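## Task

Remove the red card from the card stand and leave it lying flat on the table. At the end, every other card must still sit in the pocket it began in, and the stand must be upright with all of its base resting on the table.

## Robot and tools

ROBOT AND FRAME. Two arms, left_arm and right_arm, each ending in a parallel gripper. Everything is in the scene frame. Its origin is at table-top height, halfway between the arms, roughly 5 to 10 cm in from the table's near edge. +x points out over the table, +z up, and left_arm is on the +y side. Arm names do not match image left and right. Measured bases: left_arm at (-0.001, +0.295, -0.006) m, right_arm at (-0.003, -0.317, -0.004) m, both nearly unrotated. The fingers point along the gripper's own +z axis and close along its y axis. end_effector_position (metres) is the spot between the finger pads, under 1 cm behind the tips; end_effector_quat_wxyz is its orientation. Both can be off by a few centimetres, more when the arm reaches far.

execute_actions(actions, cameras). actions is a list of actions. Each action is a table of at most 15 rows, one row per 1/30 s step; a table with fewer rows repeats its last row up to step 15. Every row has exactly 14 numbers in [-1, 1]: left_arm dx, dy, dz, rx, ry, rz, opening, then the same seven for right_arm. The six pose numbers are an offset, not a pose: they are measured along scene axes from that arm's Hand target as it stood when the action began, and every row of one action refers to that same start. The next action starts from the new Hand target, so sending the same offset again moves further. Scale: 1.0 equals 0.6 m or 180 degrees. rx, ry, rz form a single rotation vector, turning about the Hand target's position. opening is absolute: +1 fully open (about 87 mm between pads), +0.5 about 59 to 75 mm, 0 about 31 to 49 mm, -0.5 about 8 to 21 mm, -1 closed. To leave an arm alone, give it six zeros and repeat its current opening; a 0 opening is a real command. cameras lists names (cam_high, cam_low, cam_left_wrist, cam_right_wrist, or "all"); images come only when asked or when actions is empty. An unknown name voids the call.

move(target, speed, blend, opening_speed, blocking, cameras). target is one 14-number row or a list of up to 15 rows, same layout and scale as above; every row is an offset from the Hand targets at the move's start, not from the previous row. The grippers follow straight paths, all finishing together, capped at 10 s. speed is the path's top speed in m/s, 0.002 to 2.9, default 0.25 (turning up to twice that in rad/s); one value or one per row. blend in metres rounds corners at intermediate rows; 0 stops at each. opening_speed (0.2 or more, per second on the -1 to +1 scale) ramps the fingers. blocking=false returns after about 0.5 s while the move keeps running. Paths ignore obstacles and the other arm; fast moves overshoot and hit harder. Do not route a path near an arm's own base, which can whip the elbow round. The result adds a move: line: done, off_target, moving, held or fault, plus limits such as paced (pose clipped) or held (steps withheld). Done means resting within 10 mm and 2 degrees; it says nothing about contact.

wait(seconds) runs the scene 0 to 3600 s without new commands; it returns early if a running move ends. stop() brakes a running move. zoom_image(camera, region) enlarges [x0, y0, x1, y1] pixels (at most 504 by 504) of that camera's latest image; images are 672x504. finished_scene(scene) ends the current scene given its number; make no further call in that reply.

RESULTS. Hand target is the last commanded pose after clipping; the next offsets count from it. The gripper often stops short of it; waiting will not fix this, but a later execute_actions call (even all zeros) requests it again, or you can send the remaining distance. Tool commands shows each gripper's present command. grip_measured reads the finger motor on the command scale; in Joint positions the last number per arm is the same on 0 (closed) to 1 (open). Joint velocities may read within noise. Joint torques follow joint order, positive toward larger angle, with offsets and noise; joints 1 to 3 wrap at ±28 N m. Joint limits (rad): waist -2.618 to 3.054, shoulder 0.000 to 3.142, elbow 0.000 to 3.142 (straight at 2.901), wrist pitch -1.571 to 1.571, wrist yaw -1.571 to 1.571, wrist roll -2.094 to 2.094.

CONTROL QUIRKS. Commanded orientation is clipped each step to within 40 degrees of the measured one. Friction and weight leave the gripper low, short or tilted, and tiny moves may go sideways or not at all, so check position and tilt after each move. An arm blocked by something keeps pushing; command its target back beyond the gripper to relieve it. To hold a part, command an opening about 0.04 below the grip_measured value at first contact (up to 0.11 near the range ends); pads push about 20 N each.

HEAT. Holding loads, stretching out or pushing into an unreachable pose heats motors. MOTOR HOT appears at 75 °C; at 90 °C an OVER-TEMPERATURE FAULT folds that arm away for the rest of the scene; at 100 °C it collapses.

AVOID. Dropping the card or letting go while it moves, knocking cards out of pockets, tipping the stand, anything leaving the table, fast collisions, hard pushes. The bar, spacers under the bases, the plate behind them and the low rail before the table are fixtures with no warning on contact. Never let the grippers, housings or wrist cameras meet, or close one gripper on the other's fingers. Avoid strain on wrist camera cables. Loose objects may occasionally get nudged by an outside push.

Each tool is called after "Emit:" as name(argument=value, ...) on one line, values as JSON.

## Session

Emit:
execute_actions(actions=[])

Scene clock: 0.00 s.
left_arm: end_effector_position=(+0.3787, +0.2825, +0.0341) grip_measured=+1.000 end_effector_quat_wxyz=(+0.540, -0.060, +0.839, +0.026) | right_arm: end_effector_position=(+0.3697, -0.3600, +0.0295) grip_measured=+1.000 end_effector_quat_wxyz=(+0.533, +0.083, +0.840, -0.058)
Joint positions: left_arm=[-0.094 1.548 0.42 0.687 -0.215 -0.126 1] | right_arm=[-0.058 1.562 0.395 0.716 0.14 0.052 1]
Joint velocities: within noise
Joint torques (N m): no reading
Heat: left arm: 30 °C; right arm: 30 °C.
Hand target: left_arm +0.3836, +0.2820, +0.0424; +0.551, -0.062, +0.832, +0.024 | right_arm +0.3756, -0.3601, +0.0389; +0.546, +0.083, +0.832, -0.057
Tool commands: left_gripper/opening=+1.0 right_gripper/opening=+1.0
camera_calibration:
cam_left_wrist: T_world_to_cam=[[0.15308, -0.98808, 0.01656, 0.21934], [-0.90459, -0.14686, -0.4002, 0.43587], [0.39786, 0.04628, -0.91628, 0.01618]] pos_world=[0.35427, 0.27998, 0.18562]
cam_right_wrist: T_world_to_cam=[[-0.18909, -0.98194, -0.00655, -0.28323], [-0.92575, 0.18049, -0.33229, 0.4477], [0.32747, -0.05677, -0.94315, 0.03362]] pos_world=[0.34989, -0.35701, 0.17862]

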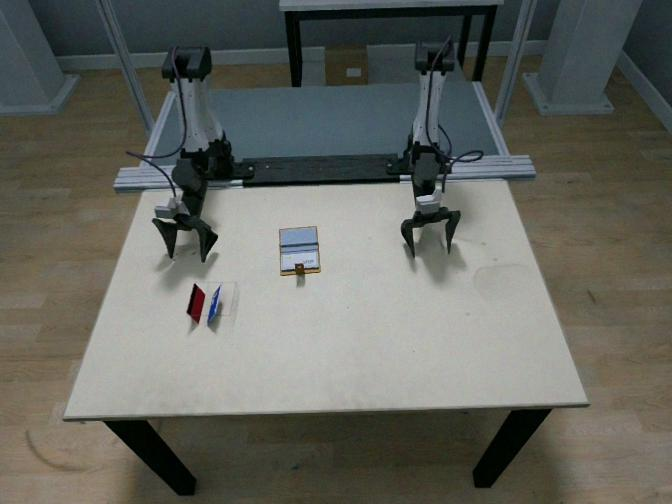

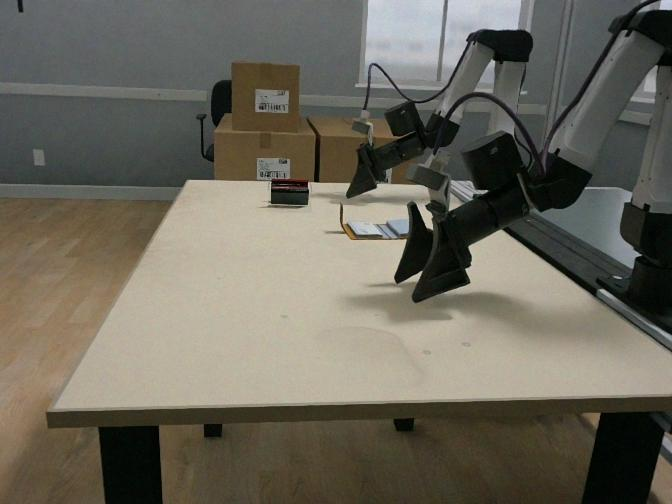

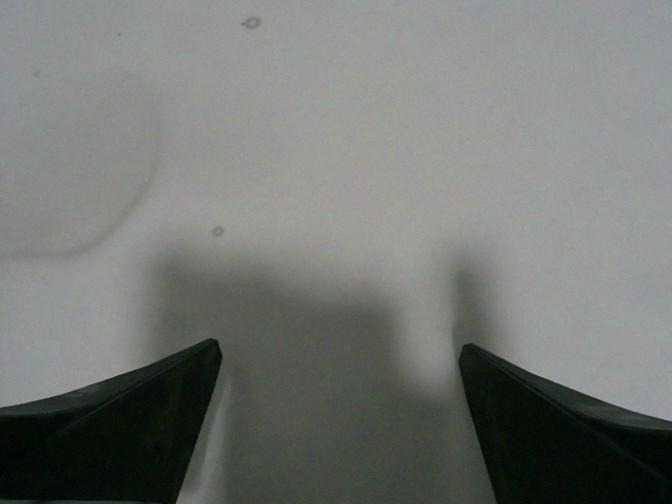

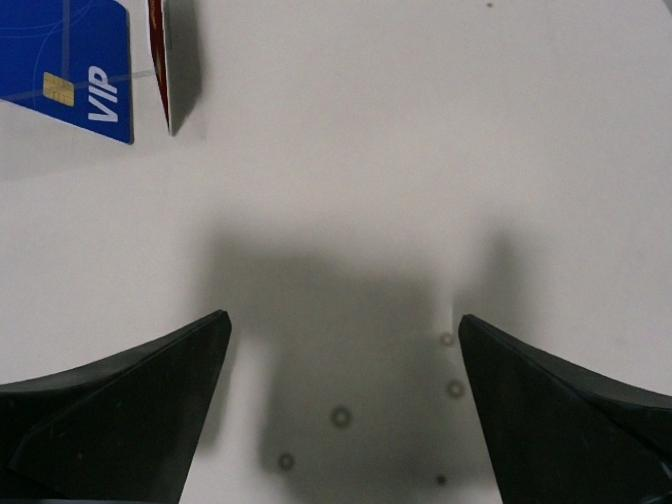

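Emit:
move(target=[[0,0,0,0,0,0,1,0,0,0.3,0,0.2,0,0.3],[0,0,0,0,0,0,1,0.157,0.183,0.352,0.0385,0.368,0.056,-0.4]], blend=[0.08,0], speed=0.35, cameras=["cam_right_wrist"])

Scene clock: 5.83 s.
left_arm: end_effector_position=(+0.3787, +0.2825, +0.0341) grip_measured=+1.000 end_effector_quat_wxyz=(+0.540, -0.060, +0.839, +0.026) | right_arm: end_effector_position=(+0.4668, -0.2492, +0.2453) grip_measured=-0.399 end_effector_quat_wxyz=(+0.270, -0.003, +0.962, +0.031)
Joint positions: left_arm=[-0.094 1.548 0.42 0.687 -0.215 -0.126 1] | right_arm=[0.134 2.32 2.837 -1.546 0.011 0.128 0.301]
Joint torques (N m): left_arm=[0.24 -7.5 5.78 1.9 0.03 -0.03] | right_arm=[-0.31 -11.52 7.68 1.11 0.02 0.18]
Heat: left arm: 31 °C; right arm: 31 °C.
Hand target: left_arm +0.3836, +0.2820, +0.0424; +0.551, -0.062, +0.832, +0.024 | right_arm +0.4697, -0.2504, +0.2502; +0.001, +0.000, +1.000, +0.000
Off the commanded pose: left_arm 0.010 m, 1 deg | right_arm 0.006 m, 31 deg.
elbow stopped short (right arm): the move would have taken joint 3 (elbow) straighter than the controller allows.
move: off_target (right_arm); target 2's new opening was sent with right_arm's hand 0.006 m and 31 deg from that target
cam_right_wrist: T_world_to_cam=[[0.02444, -0.9966, -0.07863, -0.24038], [-0.96926, -0.04288, 0.24229, 0.41307], [-0.24484, 0.07029, -0.96701, 0.51636]] pos_world=[0.53266, -0.25814, 0.38034]

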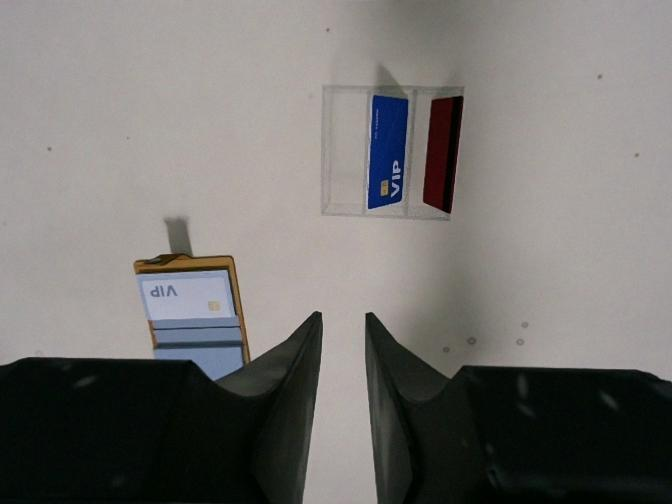

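Emit:
zoom_image(camera="cam_right_wrist", region=[310, 70, 480, 230])

Scaled by 2.965.

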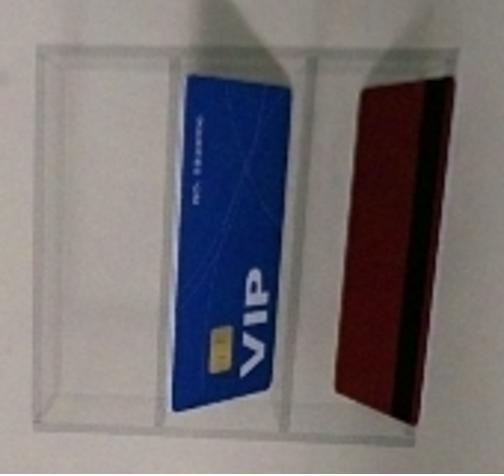

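Emit:
move(target=[0,0,0,0,0,0,1,0.104,-0.134,-0.262,0.094,0,0,-0.4], speed=0.25, cameras=["cam_right_wrist"])

Emit:
zoom_image(camera="cam_right_wrist", region=[210, 80, 460, 330])

Scene clock: 10.80 s.
left_arm: end_effector_position=(+0.3787, +0.2825, +0.0341) grip_measured=+1.000 end_effector_quat_wxyz=(+0.540, -0.060, +0.839, +0.026) | right_arm: end_effector_position=(+0.5230, -0.3304, +0.0833) grip_measured=-0.400 end_effector_quat_wxyz=(+0.165, +0.034, +0.976, +0.137)
Joint positions: left_arm=[-0.094 1.548 0.42 0.687 -0.215 -0.126 1] | right_arm=[-0.125 2.685 2.837 -1.414 -0.295 -0.004 0.3]
Joint torques (N m): left_arm=[-0.02 -7.28 5.71 1.89 -0.01 0] | right_arm=[0.06 -15.31 8.42 0.95 -0.18 -0.01]
Heat: left arm: 31 °C; right arm: 32 °C.
Hand target: left_arm +0.3836, +0.2820, +0.0424; +0.551, -0.062, +0.832, +0.024 | right_arm +0.5322, -0.3308, +0.0929; +0.001, +0.000, +0.989, +0.147
Off the commanded pose: left_arm 0.010 m, 1 deg | right_arm 0.013 m, 19 deg.
elbow stopped short (right arm): the move would have taken joint 3 (elbow) straighter than the controller allows.
move: off_target (right_arm)
cam_right_wrist: T_world_to_cam=[[-0.02504, -0.95427, -0.2979, -0.27727], [-0.89781, -0.1096, 0.42653, 0.42849], [-0.43968, 0.27813, -0.85401, 0.54022]] pos_world=[0.61528, -0.36789, 0.19599]

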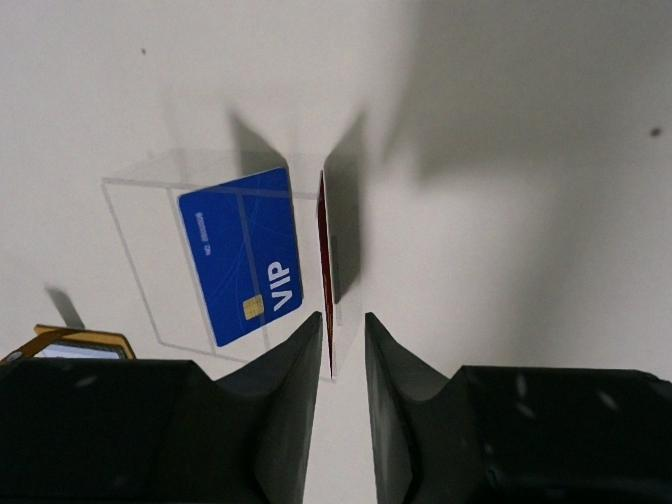

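Scaled by 2.016.

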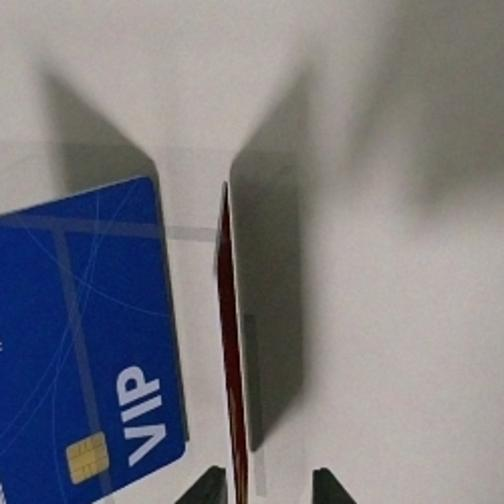

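Emit:
move(target=[0,0,0,0,0,0,1,0,0.017,-0.016,0,0,0,-0.4], speed=0.1, cameras=["cam_right_wrist"])

Emit:
zoom_image(camera="cam_right_wrist", region=[210, 150, 460, 400])

Scene clock: 15.20 s.
left_arm: end_effector_position=(+0.3787, +0.2825, +0.0341) grip_measured=+1.000 end_effector_quat_wxyz=(+0.540, -0.060, +0.839, +0.026) | right_arm: end_effector_position=(+0.5230, -0.3258, +0.0769) grip_measured=-0.400 end_effector_quat_wxyz=(+0.158, +0.031, +0.977, +0.139)
Joint positions: left_arm=[-0.094 1.548 0.42 0.687 -0.215 -0.126 1] | right_arm=[-0.117 2.698 2.837 -1.412 -0.296 -0.004 0.3]
Joint torques (N m): left_arm=[0.17 -7.58 5.76 1.92 0.04 0.03] | right_arm=[0.94 -14.86 8.43 0.96 -0.16 0.11]
Heat: left arm: 32 °C; right arm: 33 °C.
Hand target: left_arm +0.3836, +0.2820, +0.0424; +0.551, -0.062, +0.832, +0.024 | right_arm +0.5321, -0.3206, +0.0835; +0.001, +0.000, +0.989, +0.147
Off the commanded pose: left_arm 0.010 m, 1 deg | right_arm 0.012 m, 19 deg.
elbow stopped short (right arm): the move would have taken joint 3 (elbow) straighter than the controller allows.
move: off_target (right_arm)
cam_right_wrist: T_world_to_cam=[[-0.0202, -0.95386, -0.29956, -0.27715], [-0.8918, -0.11826, 0.4367, 0.425], [-0.45198, 0.27597, -0.84827, 0.53875]] pos_world=[0.61691, -0.36279, 0.18838]

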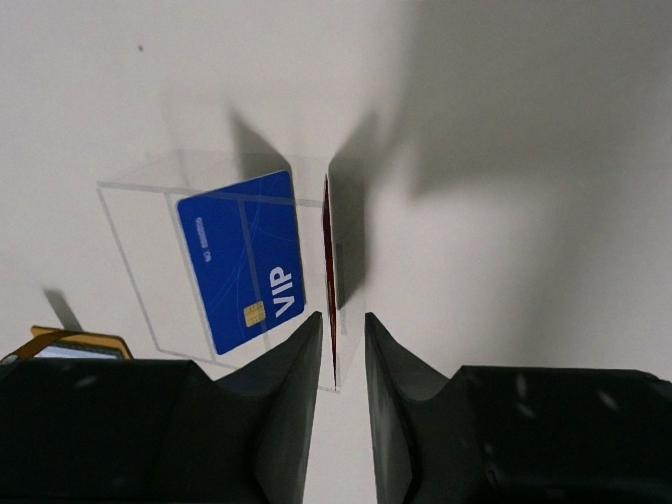

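Scaled by 2.016.

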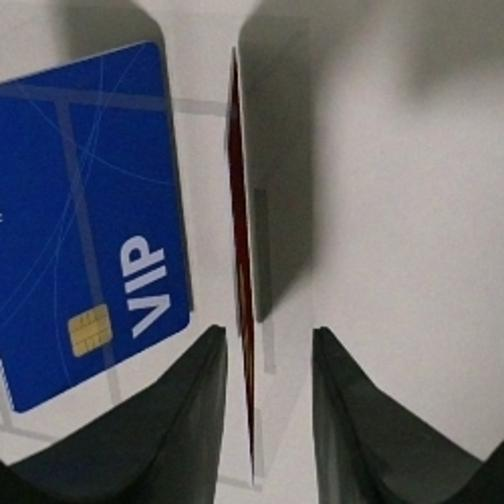

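Emit:
move(target=[0,0,0,0,0,0,1,0.002,0.0115,-0.0125,0,0,0,-0.4], speed=0.08, cameras=["cam_right_wrist"])

Emit:
zoom_image(camera="cam_right_wrist", region=[210, 150, 460, 400])

Scene clock: 19.20 s.
left_arm: end_effector_position=(+0.3787, +0.2825, +0.0341) grip_measured=+1.000 end_effector_quat_wxyz=(+0.540, -0.060, +0.839, +0.026) | right_arm: end_effector_position=(+0.5242, -0.3188, +0.0700) grip_measured=-0.400 end_effector_quat_wxyz=(+0.154, +0.027, +0.978, +0.140)
Joint positions: left_arm=[-0.094 1.548 0.42 0.687 -0.215 -0.126 1] | right_arm=[-0.103 2.713 2.837 -1.406 -0.296 0 0.3]
Joint torques (N m): left_arm=[0.16 -7.43 5.7 1.9 0.01 -0.06] | right_arm=[0.87 -14.71 8.59 0.91 -0.11 0.17]
Heat: left arm: 32 °C; right arm: 34 °C.
Hand target: left_arm +0.3836, +0.2820, +0.0424; +0.551, -0.062, +0.832, +0.024 | right_arm +0.5333, -0.3135, +0.0759; +0.001, +0.000, +0.989, +0.147
Off the commanded pose: left_arm 0.010 m, 1 deg | right_arm 0.012 m, 18 deg.
elbow stopped short (right arm): the move would have taken joint 3 (elbow) straighter than the controller allows.
move: off_target (right_arm)
cam_right_wrist: T_world_to_cam=[[-0.01289, -0.95351, -0.30109, -0.27597], [-0.88696, -0.12813, 0.44373, 0.42373], [-0.46168, 0.27277, -0.84407, 0.53537]] pos_world=[0.61944, -0.35488, 0.18077]

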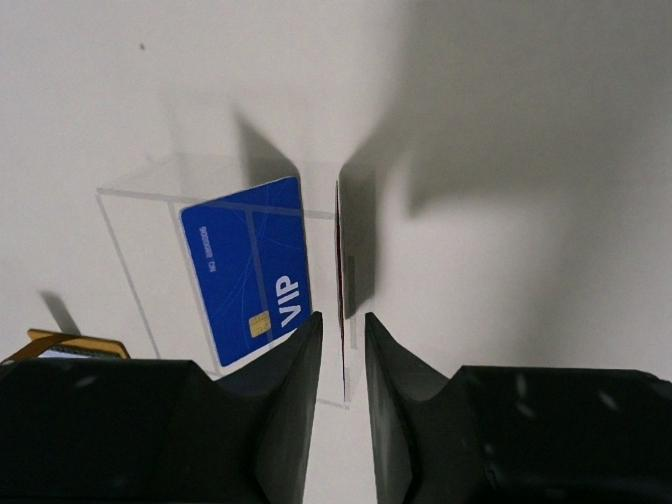

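Scaled by 2.016.

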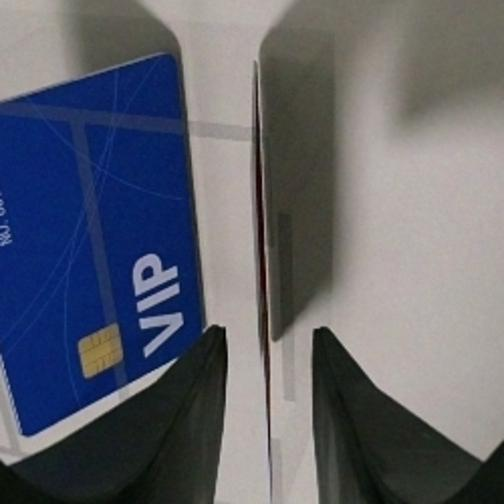

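Emit:
move(target=[0,0,0,0,0,0,1,0,0,0,0,0,0,-1], opening_speed=0.6, cameras=["cam_right_wrist"])

Emit:
zoom_image(camera="cam_right_wrist", region=[210, 150, 460, 400])

Scene clock: 21.30 s.
left_arm: end_effector_position=(+0.3787, +0.2825, +0.0341) grip_measured=+1.000 end_effector_quat_wxyz=(+0.540, -0.060, +0.839, +0.026) | right_arm: end_effector_position=(+0.5244, -0.3185, +0.0701) grip_measured=-0.981 end_effector_quat_wxyz=(+0.154, +0.027, +0.978, +0.141)
Joint positions: left_arm=[-0.094 1.548 0.42 0.687 -0.215 -0.126 1] | right_arm=[-0.103 2.713 2.837 -1.405 -0.297 0.001 0.009]
Joint torques (N m): left_arm=[0.06 -7.5 5.93 1.89 0.03 -0.05] | right_arm=[0.84 -14.74 8.46 0.91 -0.11 0.14]
Heat: left arm: 32 °C; right arm: 35 °C.
Hand target: left_arm +0.3836, +0.2820, +0.0424; +0.551, -0.062, +0.832, +0.024 | right_arm +0.5333, -0.3136, +0.0759; +0.001, +0.000, +0.989, +0.147
Off the commanded pose: left_arm 0.010 m, 1 deg | right_arm 0.012 m, 18 deg.
elbow stopped short (right arm): the move would have taken joint 3 (elbow) straighter than the controller allows.
move: done
cam_right_wrist: T_world_to_cam=[[-0.01364, -0.95294, -0.30284, -0.27497], [-0.88732, -0.12809, 0.443, 0.42415], [-0.46094, 0.27476, -0.84382, 0.5357]] pos_world=[0.61954, -0.35489, 0.18087]

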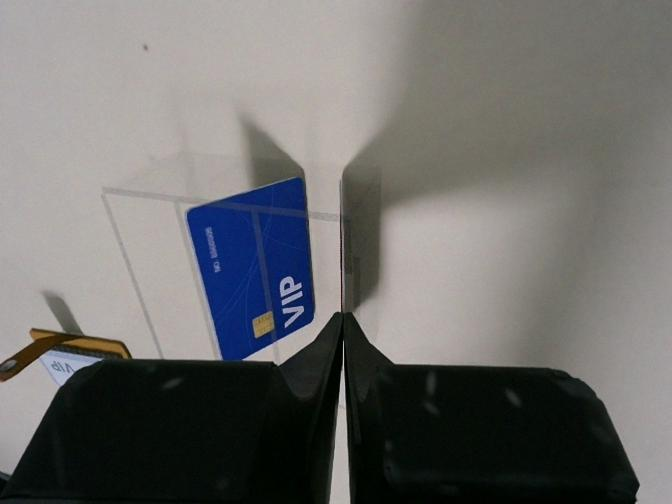

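Scaled by 2.016.

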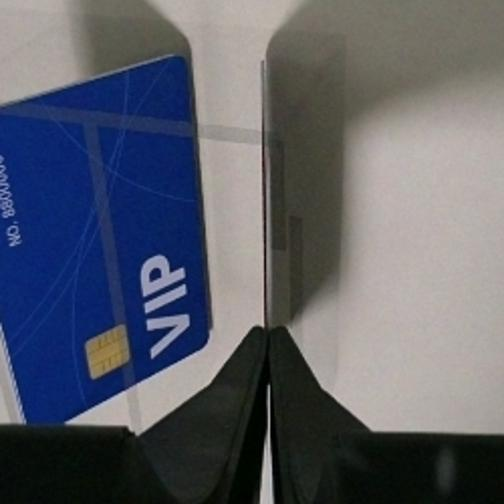

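Emit:
move(target=[0,0,0,0,0,0,1,0,-0.042,0.15,0,0,0,-1], speed=0.1, cameras=["cam_right_wrist","cam_high"])

Scene clock: 23.87 s.
left_arm: end_effector_position=(+0.3787, +0.2825, +0.0341) grip_measured=+1.000 end_effector_quat_wxyz=(+0.540, -0.060, +0.839, +0.026) | right_arm: end_effector_position=(+0.5257, -0.3363, +0.1273) grip_measured=-0.985 end_effector_quat_wxyz=(+0.211, +0.037, +0.967, +0.138)
Joint positions: left_arm=[-0.094 1.548 0.42 0.687 -0.215 -0.126 1] | right_arm=[-0.14 2.601 2.837 -1.403 -0.307 0.005 0.008]
Joint torques (N m): left_arm=[0.17 -7.31 5.85 1.9 0.02 -0.03] | right_arm=[-0.27 -20.22 8.38 1.18 -0.17 0.12]
Heat: left arm: 32 °C; right arm: 37 °C.
Hand target: left_arm +0.3836, +0.2820, +0.0424; +0.551, -0.062, +0.832, +0.024 | right_arm +0.5333, -0.3389, +0.1659; +0.001, +0.000, +0.989, +0.147
Off the commanded pose: left_arm 0.010 m, 1 deg | right_arm 0.039 m, 25 deg.
elbow stopped short (right arm): the move would have taken joint 3 (elbow) straighter than the controller allows.
move: off_target (right_arm)
cam_right_wrist: T_world_to_cam=[[-0.01481, -0.95333, -0.30156, -0.27429], [-0.93553, -0.09324, 0.34071, 0.44772], [-0.35292, 0.28717, -0.89049, 0.54273]] pos_world=[0.60634, -0.3756, 0.24804]
Images, in order (width x height): cam_high 672x504, cam_right_wrist 672x504.

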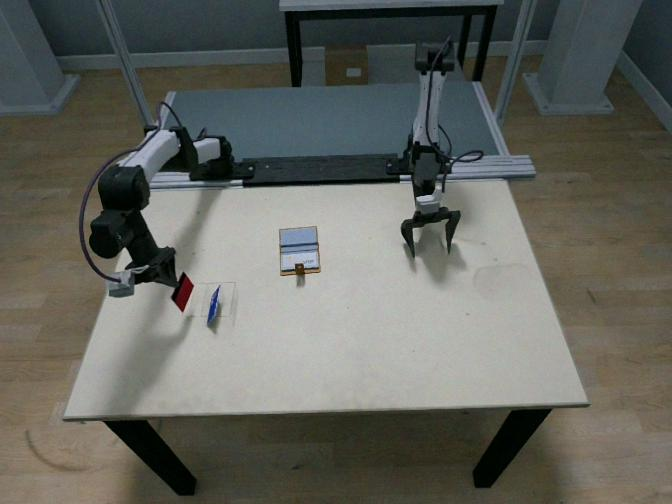

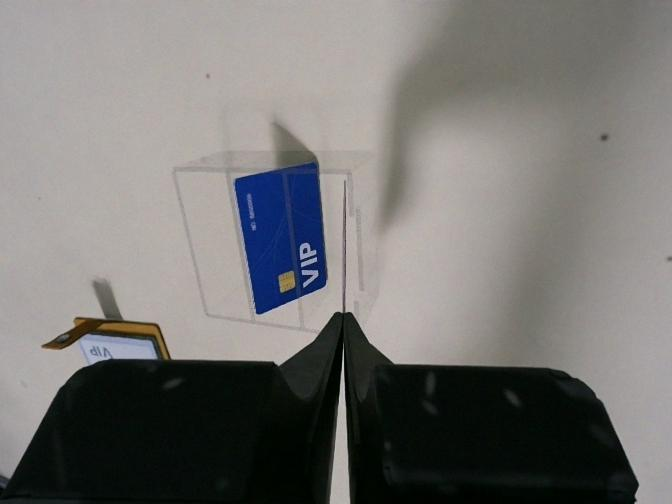

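Emit:
move(target=[[0,0,0,0,0,0,1,-0.055,-0.068,0.107,0.03,-0.03,-0.07,-1],[0,0,0,0,0,0,1,-0.289,-0.135,0.057,0.1877,-0.1877,-0.474,-1]], speed=[0.2,0.25], blend=[0.04,0], cameras=["cam_right_wrist","cam_high"])

Scene clock: 30.60 s.
left_arm: end_effector_position=(+0.3787, +0.2825, +0.0341) grip_measured=+1.000 end_effector_quat_wxyz=(+0.540, -0.060, +0.839, +0.026) | right_arm: end_effector_position=(+0.3602, -0.4185, +0.1925) grip_measured=-0.985 end_effector_quat_wxyz=(+0.339, +0.616, +0.618, +0.352)
Joint positions: left_arm=[-0.094 1.548 0.42 0.687 -0.215 -0.126 1] | right_arm=[-0.596 1.31 0.919 -0.26 -0.509 1.231 0.008]
Joint torques (N m): left_arm=[0.13 -7.41 5.79 1.89 0.01 0] | right_arm=[0.23 -7.46 6.11 1.79 0.08 0.11]
Heat: left arm: 33 °C; right arm: 39 °C.
Hand target: left_arm +0.3836, +0.2820, +0.0424; +0.551, -0.062, +0.832, +0.024 | right_arm +0.3600, -0.4199, +0.2002; +0.355, +0.612, +0.612, +0.354
Off the commanded pose: left_arm 0.010 m, 1 deg | right_arm 0.008 m, 2 deg.
elbow stopped short (right arm): the move would have taken joint 3 (elbow) straighter than the controller allows.
move: done
cam_right_wrist: T_world_to_cam=[[-0.50712, 0.01662, -0.86172, 0.35563], [-0.61921, 0.68843, 0.37768, 0.46911], [0.59951, 0.72511, -0.33883, 0.30001]] pos_world=[0.29097, -0.5464, 0.23093]
Images, in order (width x height): cam_high 672x504, cam_right_wrist 672x504.

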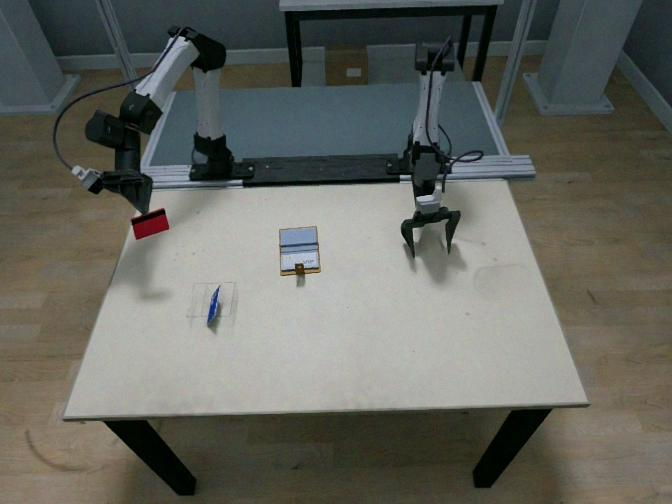

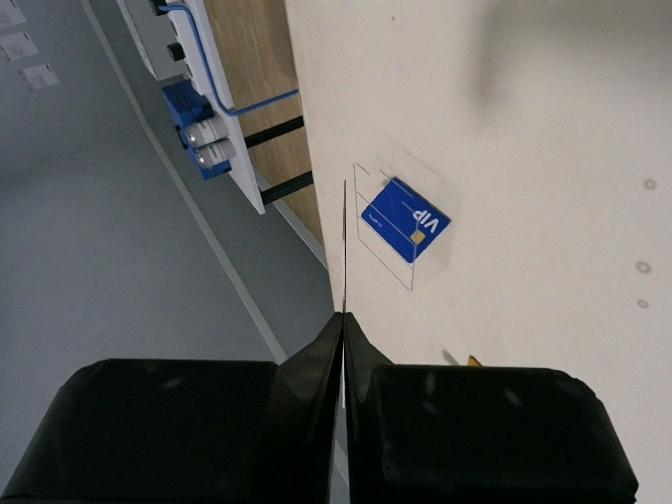

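Emit:
move(target=[[0,0,0,0,0,0,1,0,0.1,-0.24,0,0,0,-1],[0,0,0,0,0,0,1,0,0.1,-0.297,0,0,0,-1]], speed=[0.2,0.06], blend=[0.01,0], cameras=["cam_low"])

Emit:
zoom_image(camera="cam_low", region=[300, 130, 500, 280])

Scene clock: 34.63 s.
left_arm: end_effector_position=(+0.3787, +0.2825, +0.0341) grip_measured=+1.000 end_effector_quat_wxyz=(+0.540, -0.060, +0.839, +0.026) | right_arm: end_effector_position=(+0.3632, -0.3599, +0.0303) grip_measured=-0.972 end_effector_quat_wxyz=(+0.359, +0.602, +0.613, +0.365)
Joint positions: left_arm=[-0.094 1.548 0.42 0.687 -0.215 -0.126 1] | right_arm=[-0.389 1.672 0.356 0.778 -0.347 1.365 0.014]
Joint torques (N m): left_arm=[0.03 -7.46 5.85 1.92 0.06 0.02] | right_arm=[0.8 -4.63 3.18 1.65 0.3 0.09]
Heat: left arm: 33 °C; right arm: 39 °C.
Hand target: left_arm +0.3836, +0.2820, +0.0424; +0.551, -0.062, +0.832, +0.024 | right_arm +0.3599, -0.3598, +0.0219; +0.354, +0.612, +0.612, +0.354
Off the commanded pose: left_arm 0.010 m, 1 deg | right_arm 0.009 m, 2 deg.
move: done

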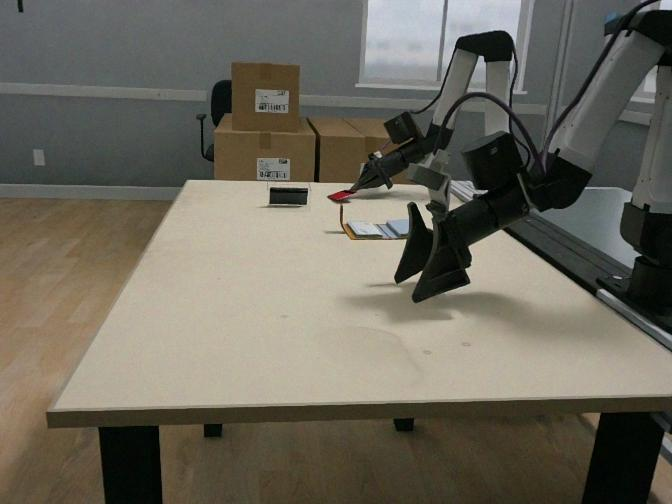

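Scaled by 2.520.

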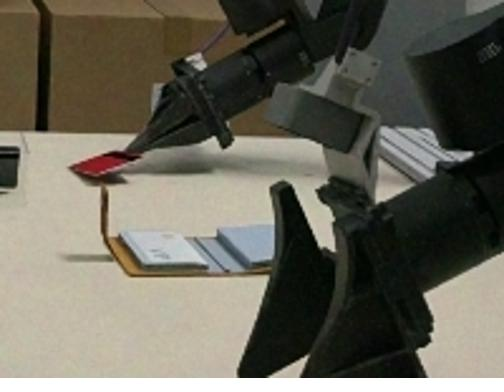

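Contact-like (grip reading changed). Release and retreat.

Emit:
move(target=[[0,0,0,0,0,0,1,0,0,-0.006,0,0,0,-1],[0,0,0,0,0,0,1,0,0,-0.006,0,0,0,-0.75],[0,0,0,0,0,0,1,-0.1,0,0.008,0,0,0,-0.75],[0,0,0,0,0,0,1,-0.13,0,0.18,0,0,0,-0.75]], opening_speed=0.4, speed=[0.06,0.1,0.1,0.2], cameras=["cam_low","cam_high"])

Emit:
zoom_image(camera="cam_low", region=[250, 150, 400, 250])

Emit:
zoom_image(camera="cam_high", region=[120, 200, 270, 330])

Scene clock: 40.53 s.
left_arm: end_effector_position=(+0.3787, +0.2825, +0.0341) grip_measured=+1.000 end_effector_quat_wxyz=(+0.540, -0.060, +0.839, +0.026) | right_arm: end_effector_position=(+0.2754, -0.3549, +0.1163) grip_measured=-0.750 end_effector_quat_wxyz=(+0.338, +0.622, +0.611, +0.355)
Joint positions: left_arm=[-0.094 1.548 0.42 0.687 -0.215 -0.126 1] | right_arm=[-0.563 0.865 0.379 -0.15 -0.48 1.274 0.125]
Joint torques (N m): left_arm=[0.06 -7.27 5.65 1.88 0.01 -0.02] | right_arm=[0.44 -0.72 10.24 1.54 0.05 -0.08]
Heat: left arm: 33 °C; right arm: 38 °C.
Hand target: left_arm +0.3836, +0.2820, +0.0424; +0.551, -0.062, +0.832, +0.024 | right_arm +0.2818, -0.3598, +0.1298; +0.354, +0.612, +0.612, +0.354
Off the commanded pose: left_arm 0.010 m, 1 deg | right_arm 0.016 m, 2 deg.
move: off_target (right_arm); target 2's new opening was sent with right_arm's hand 0.012 m and 2 deg from that target
Images, in order (width x height): cam_high 672x504, cam_low 672x504.

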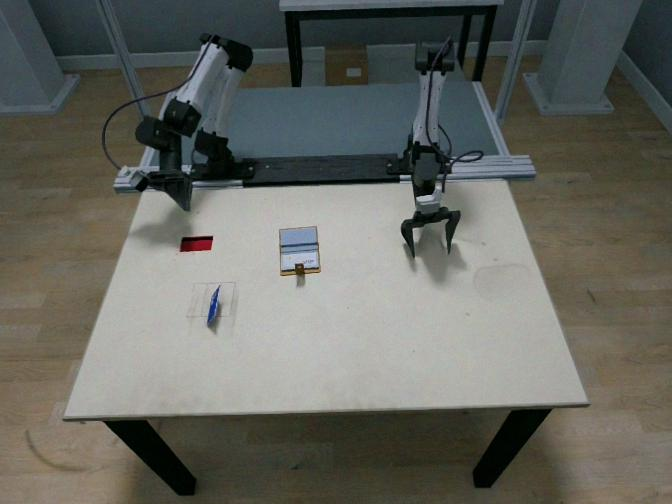

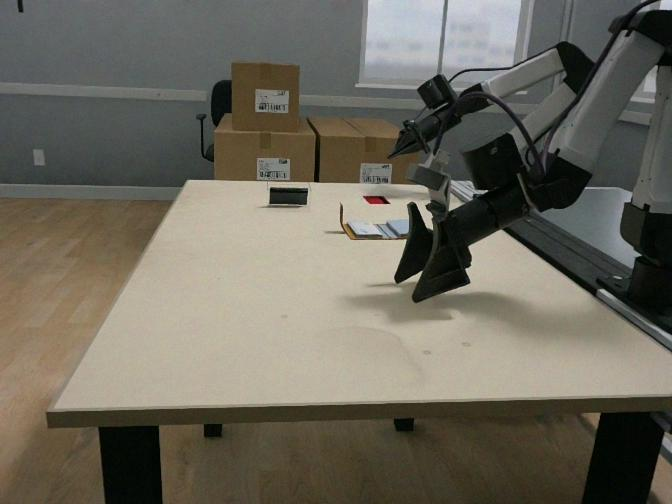

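Scaled by 3.360.

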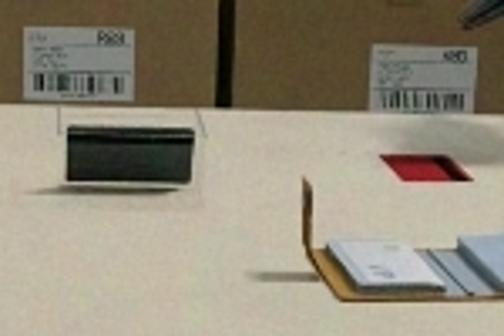

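Scaled by 3.360.

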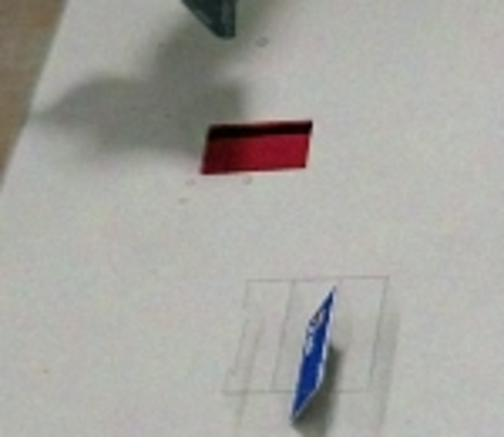

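Flat, stand intact.

Emit:
finished_scene(scene=2)

The scene is finished: the task was done.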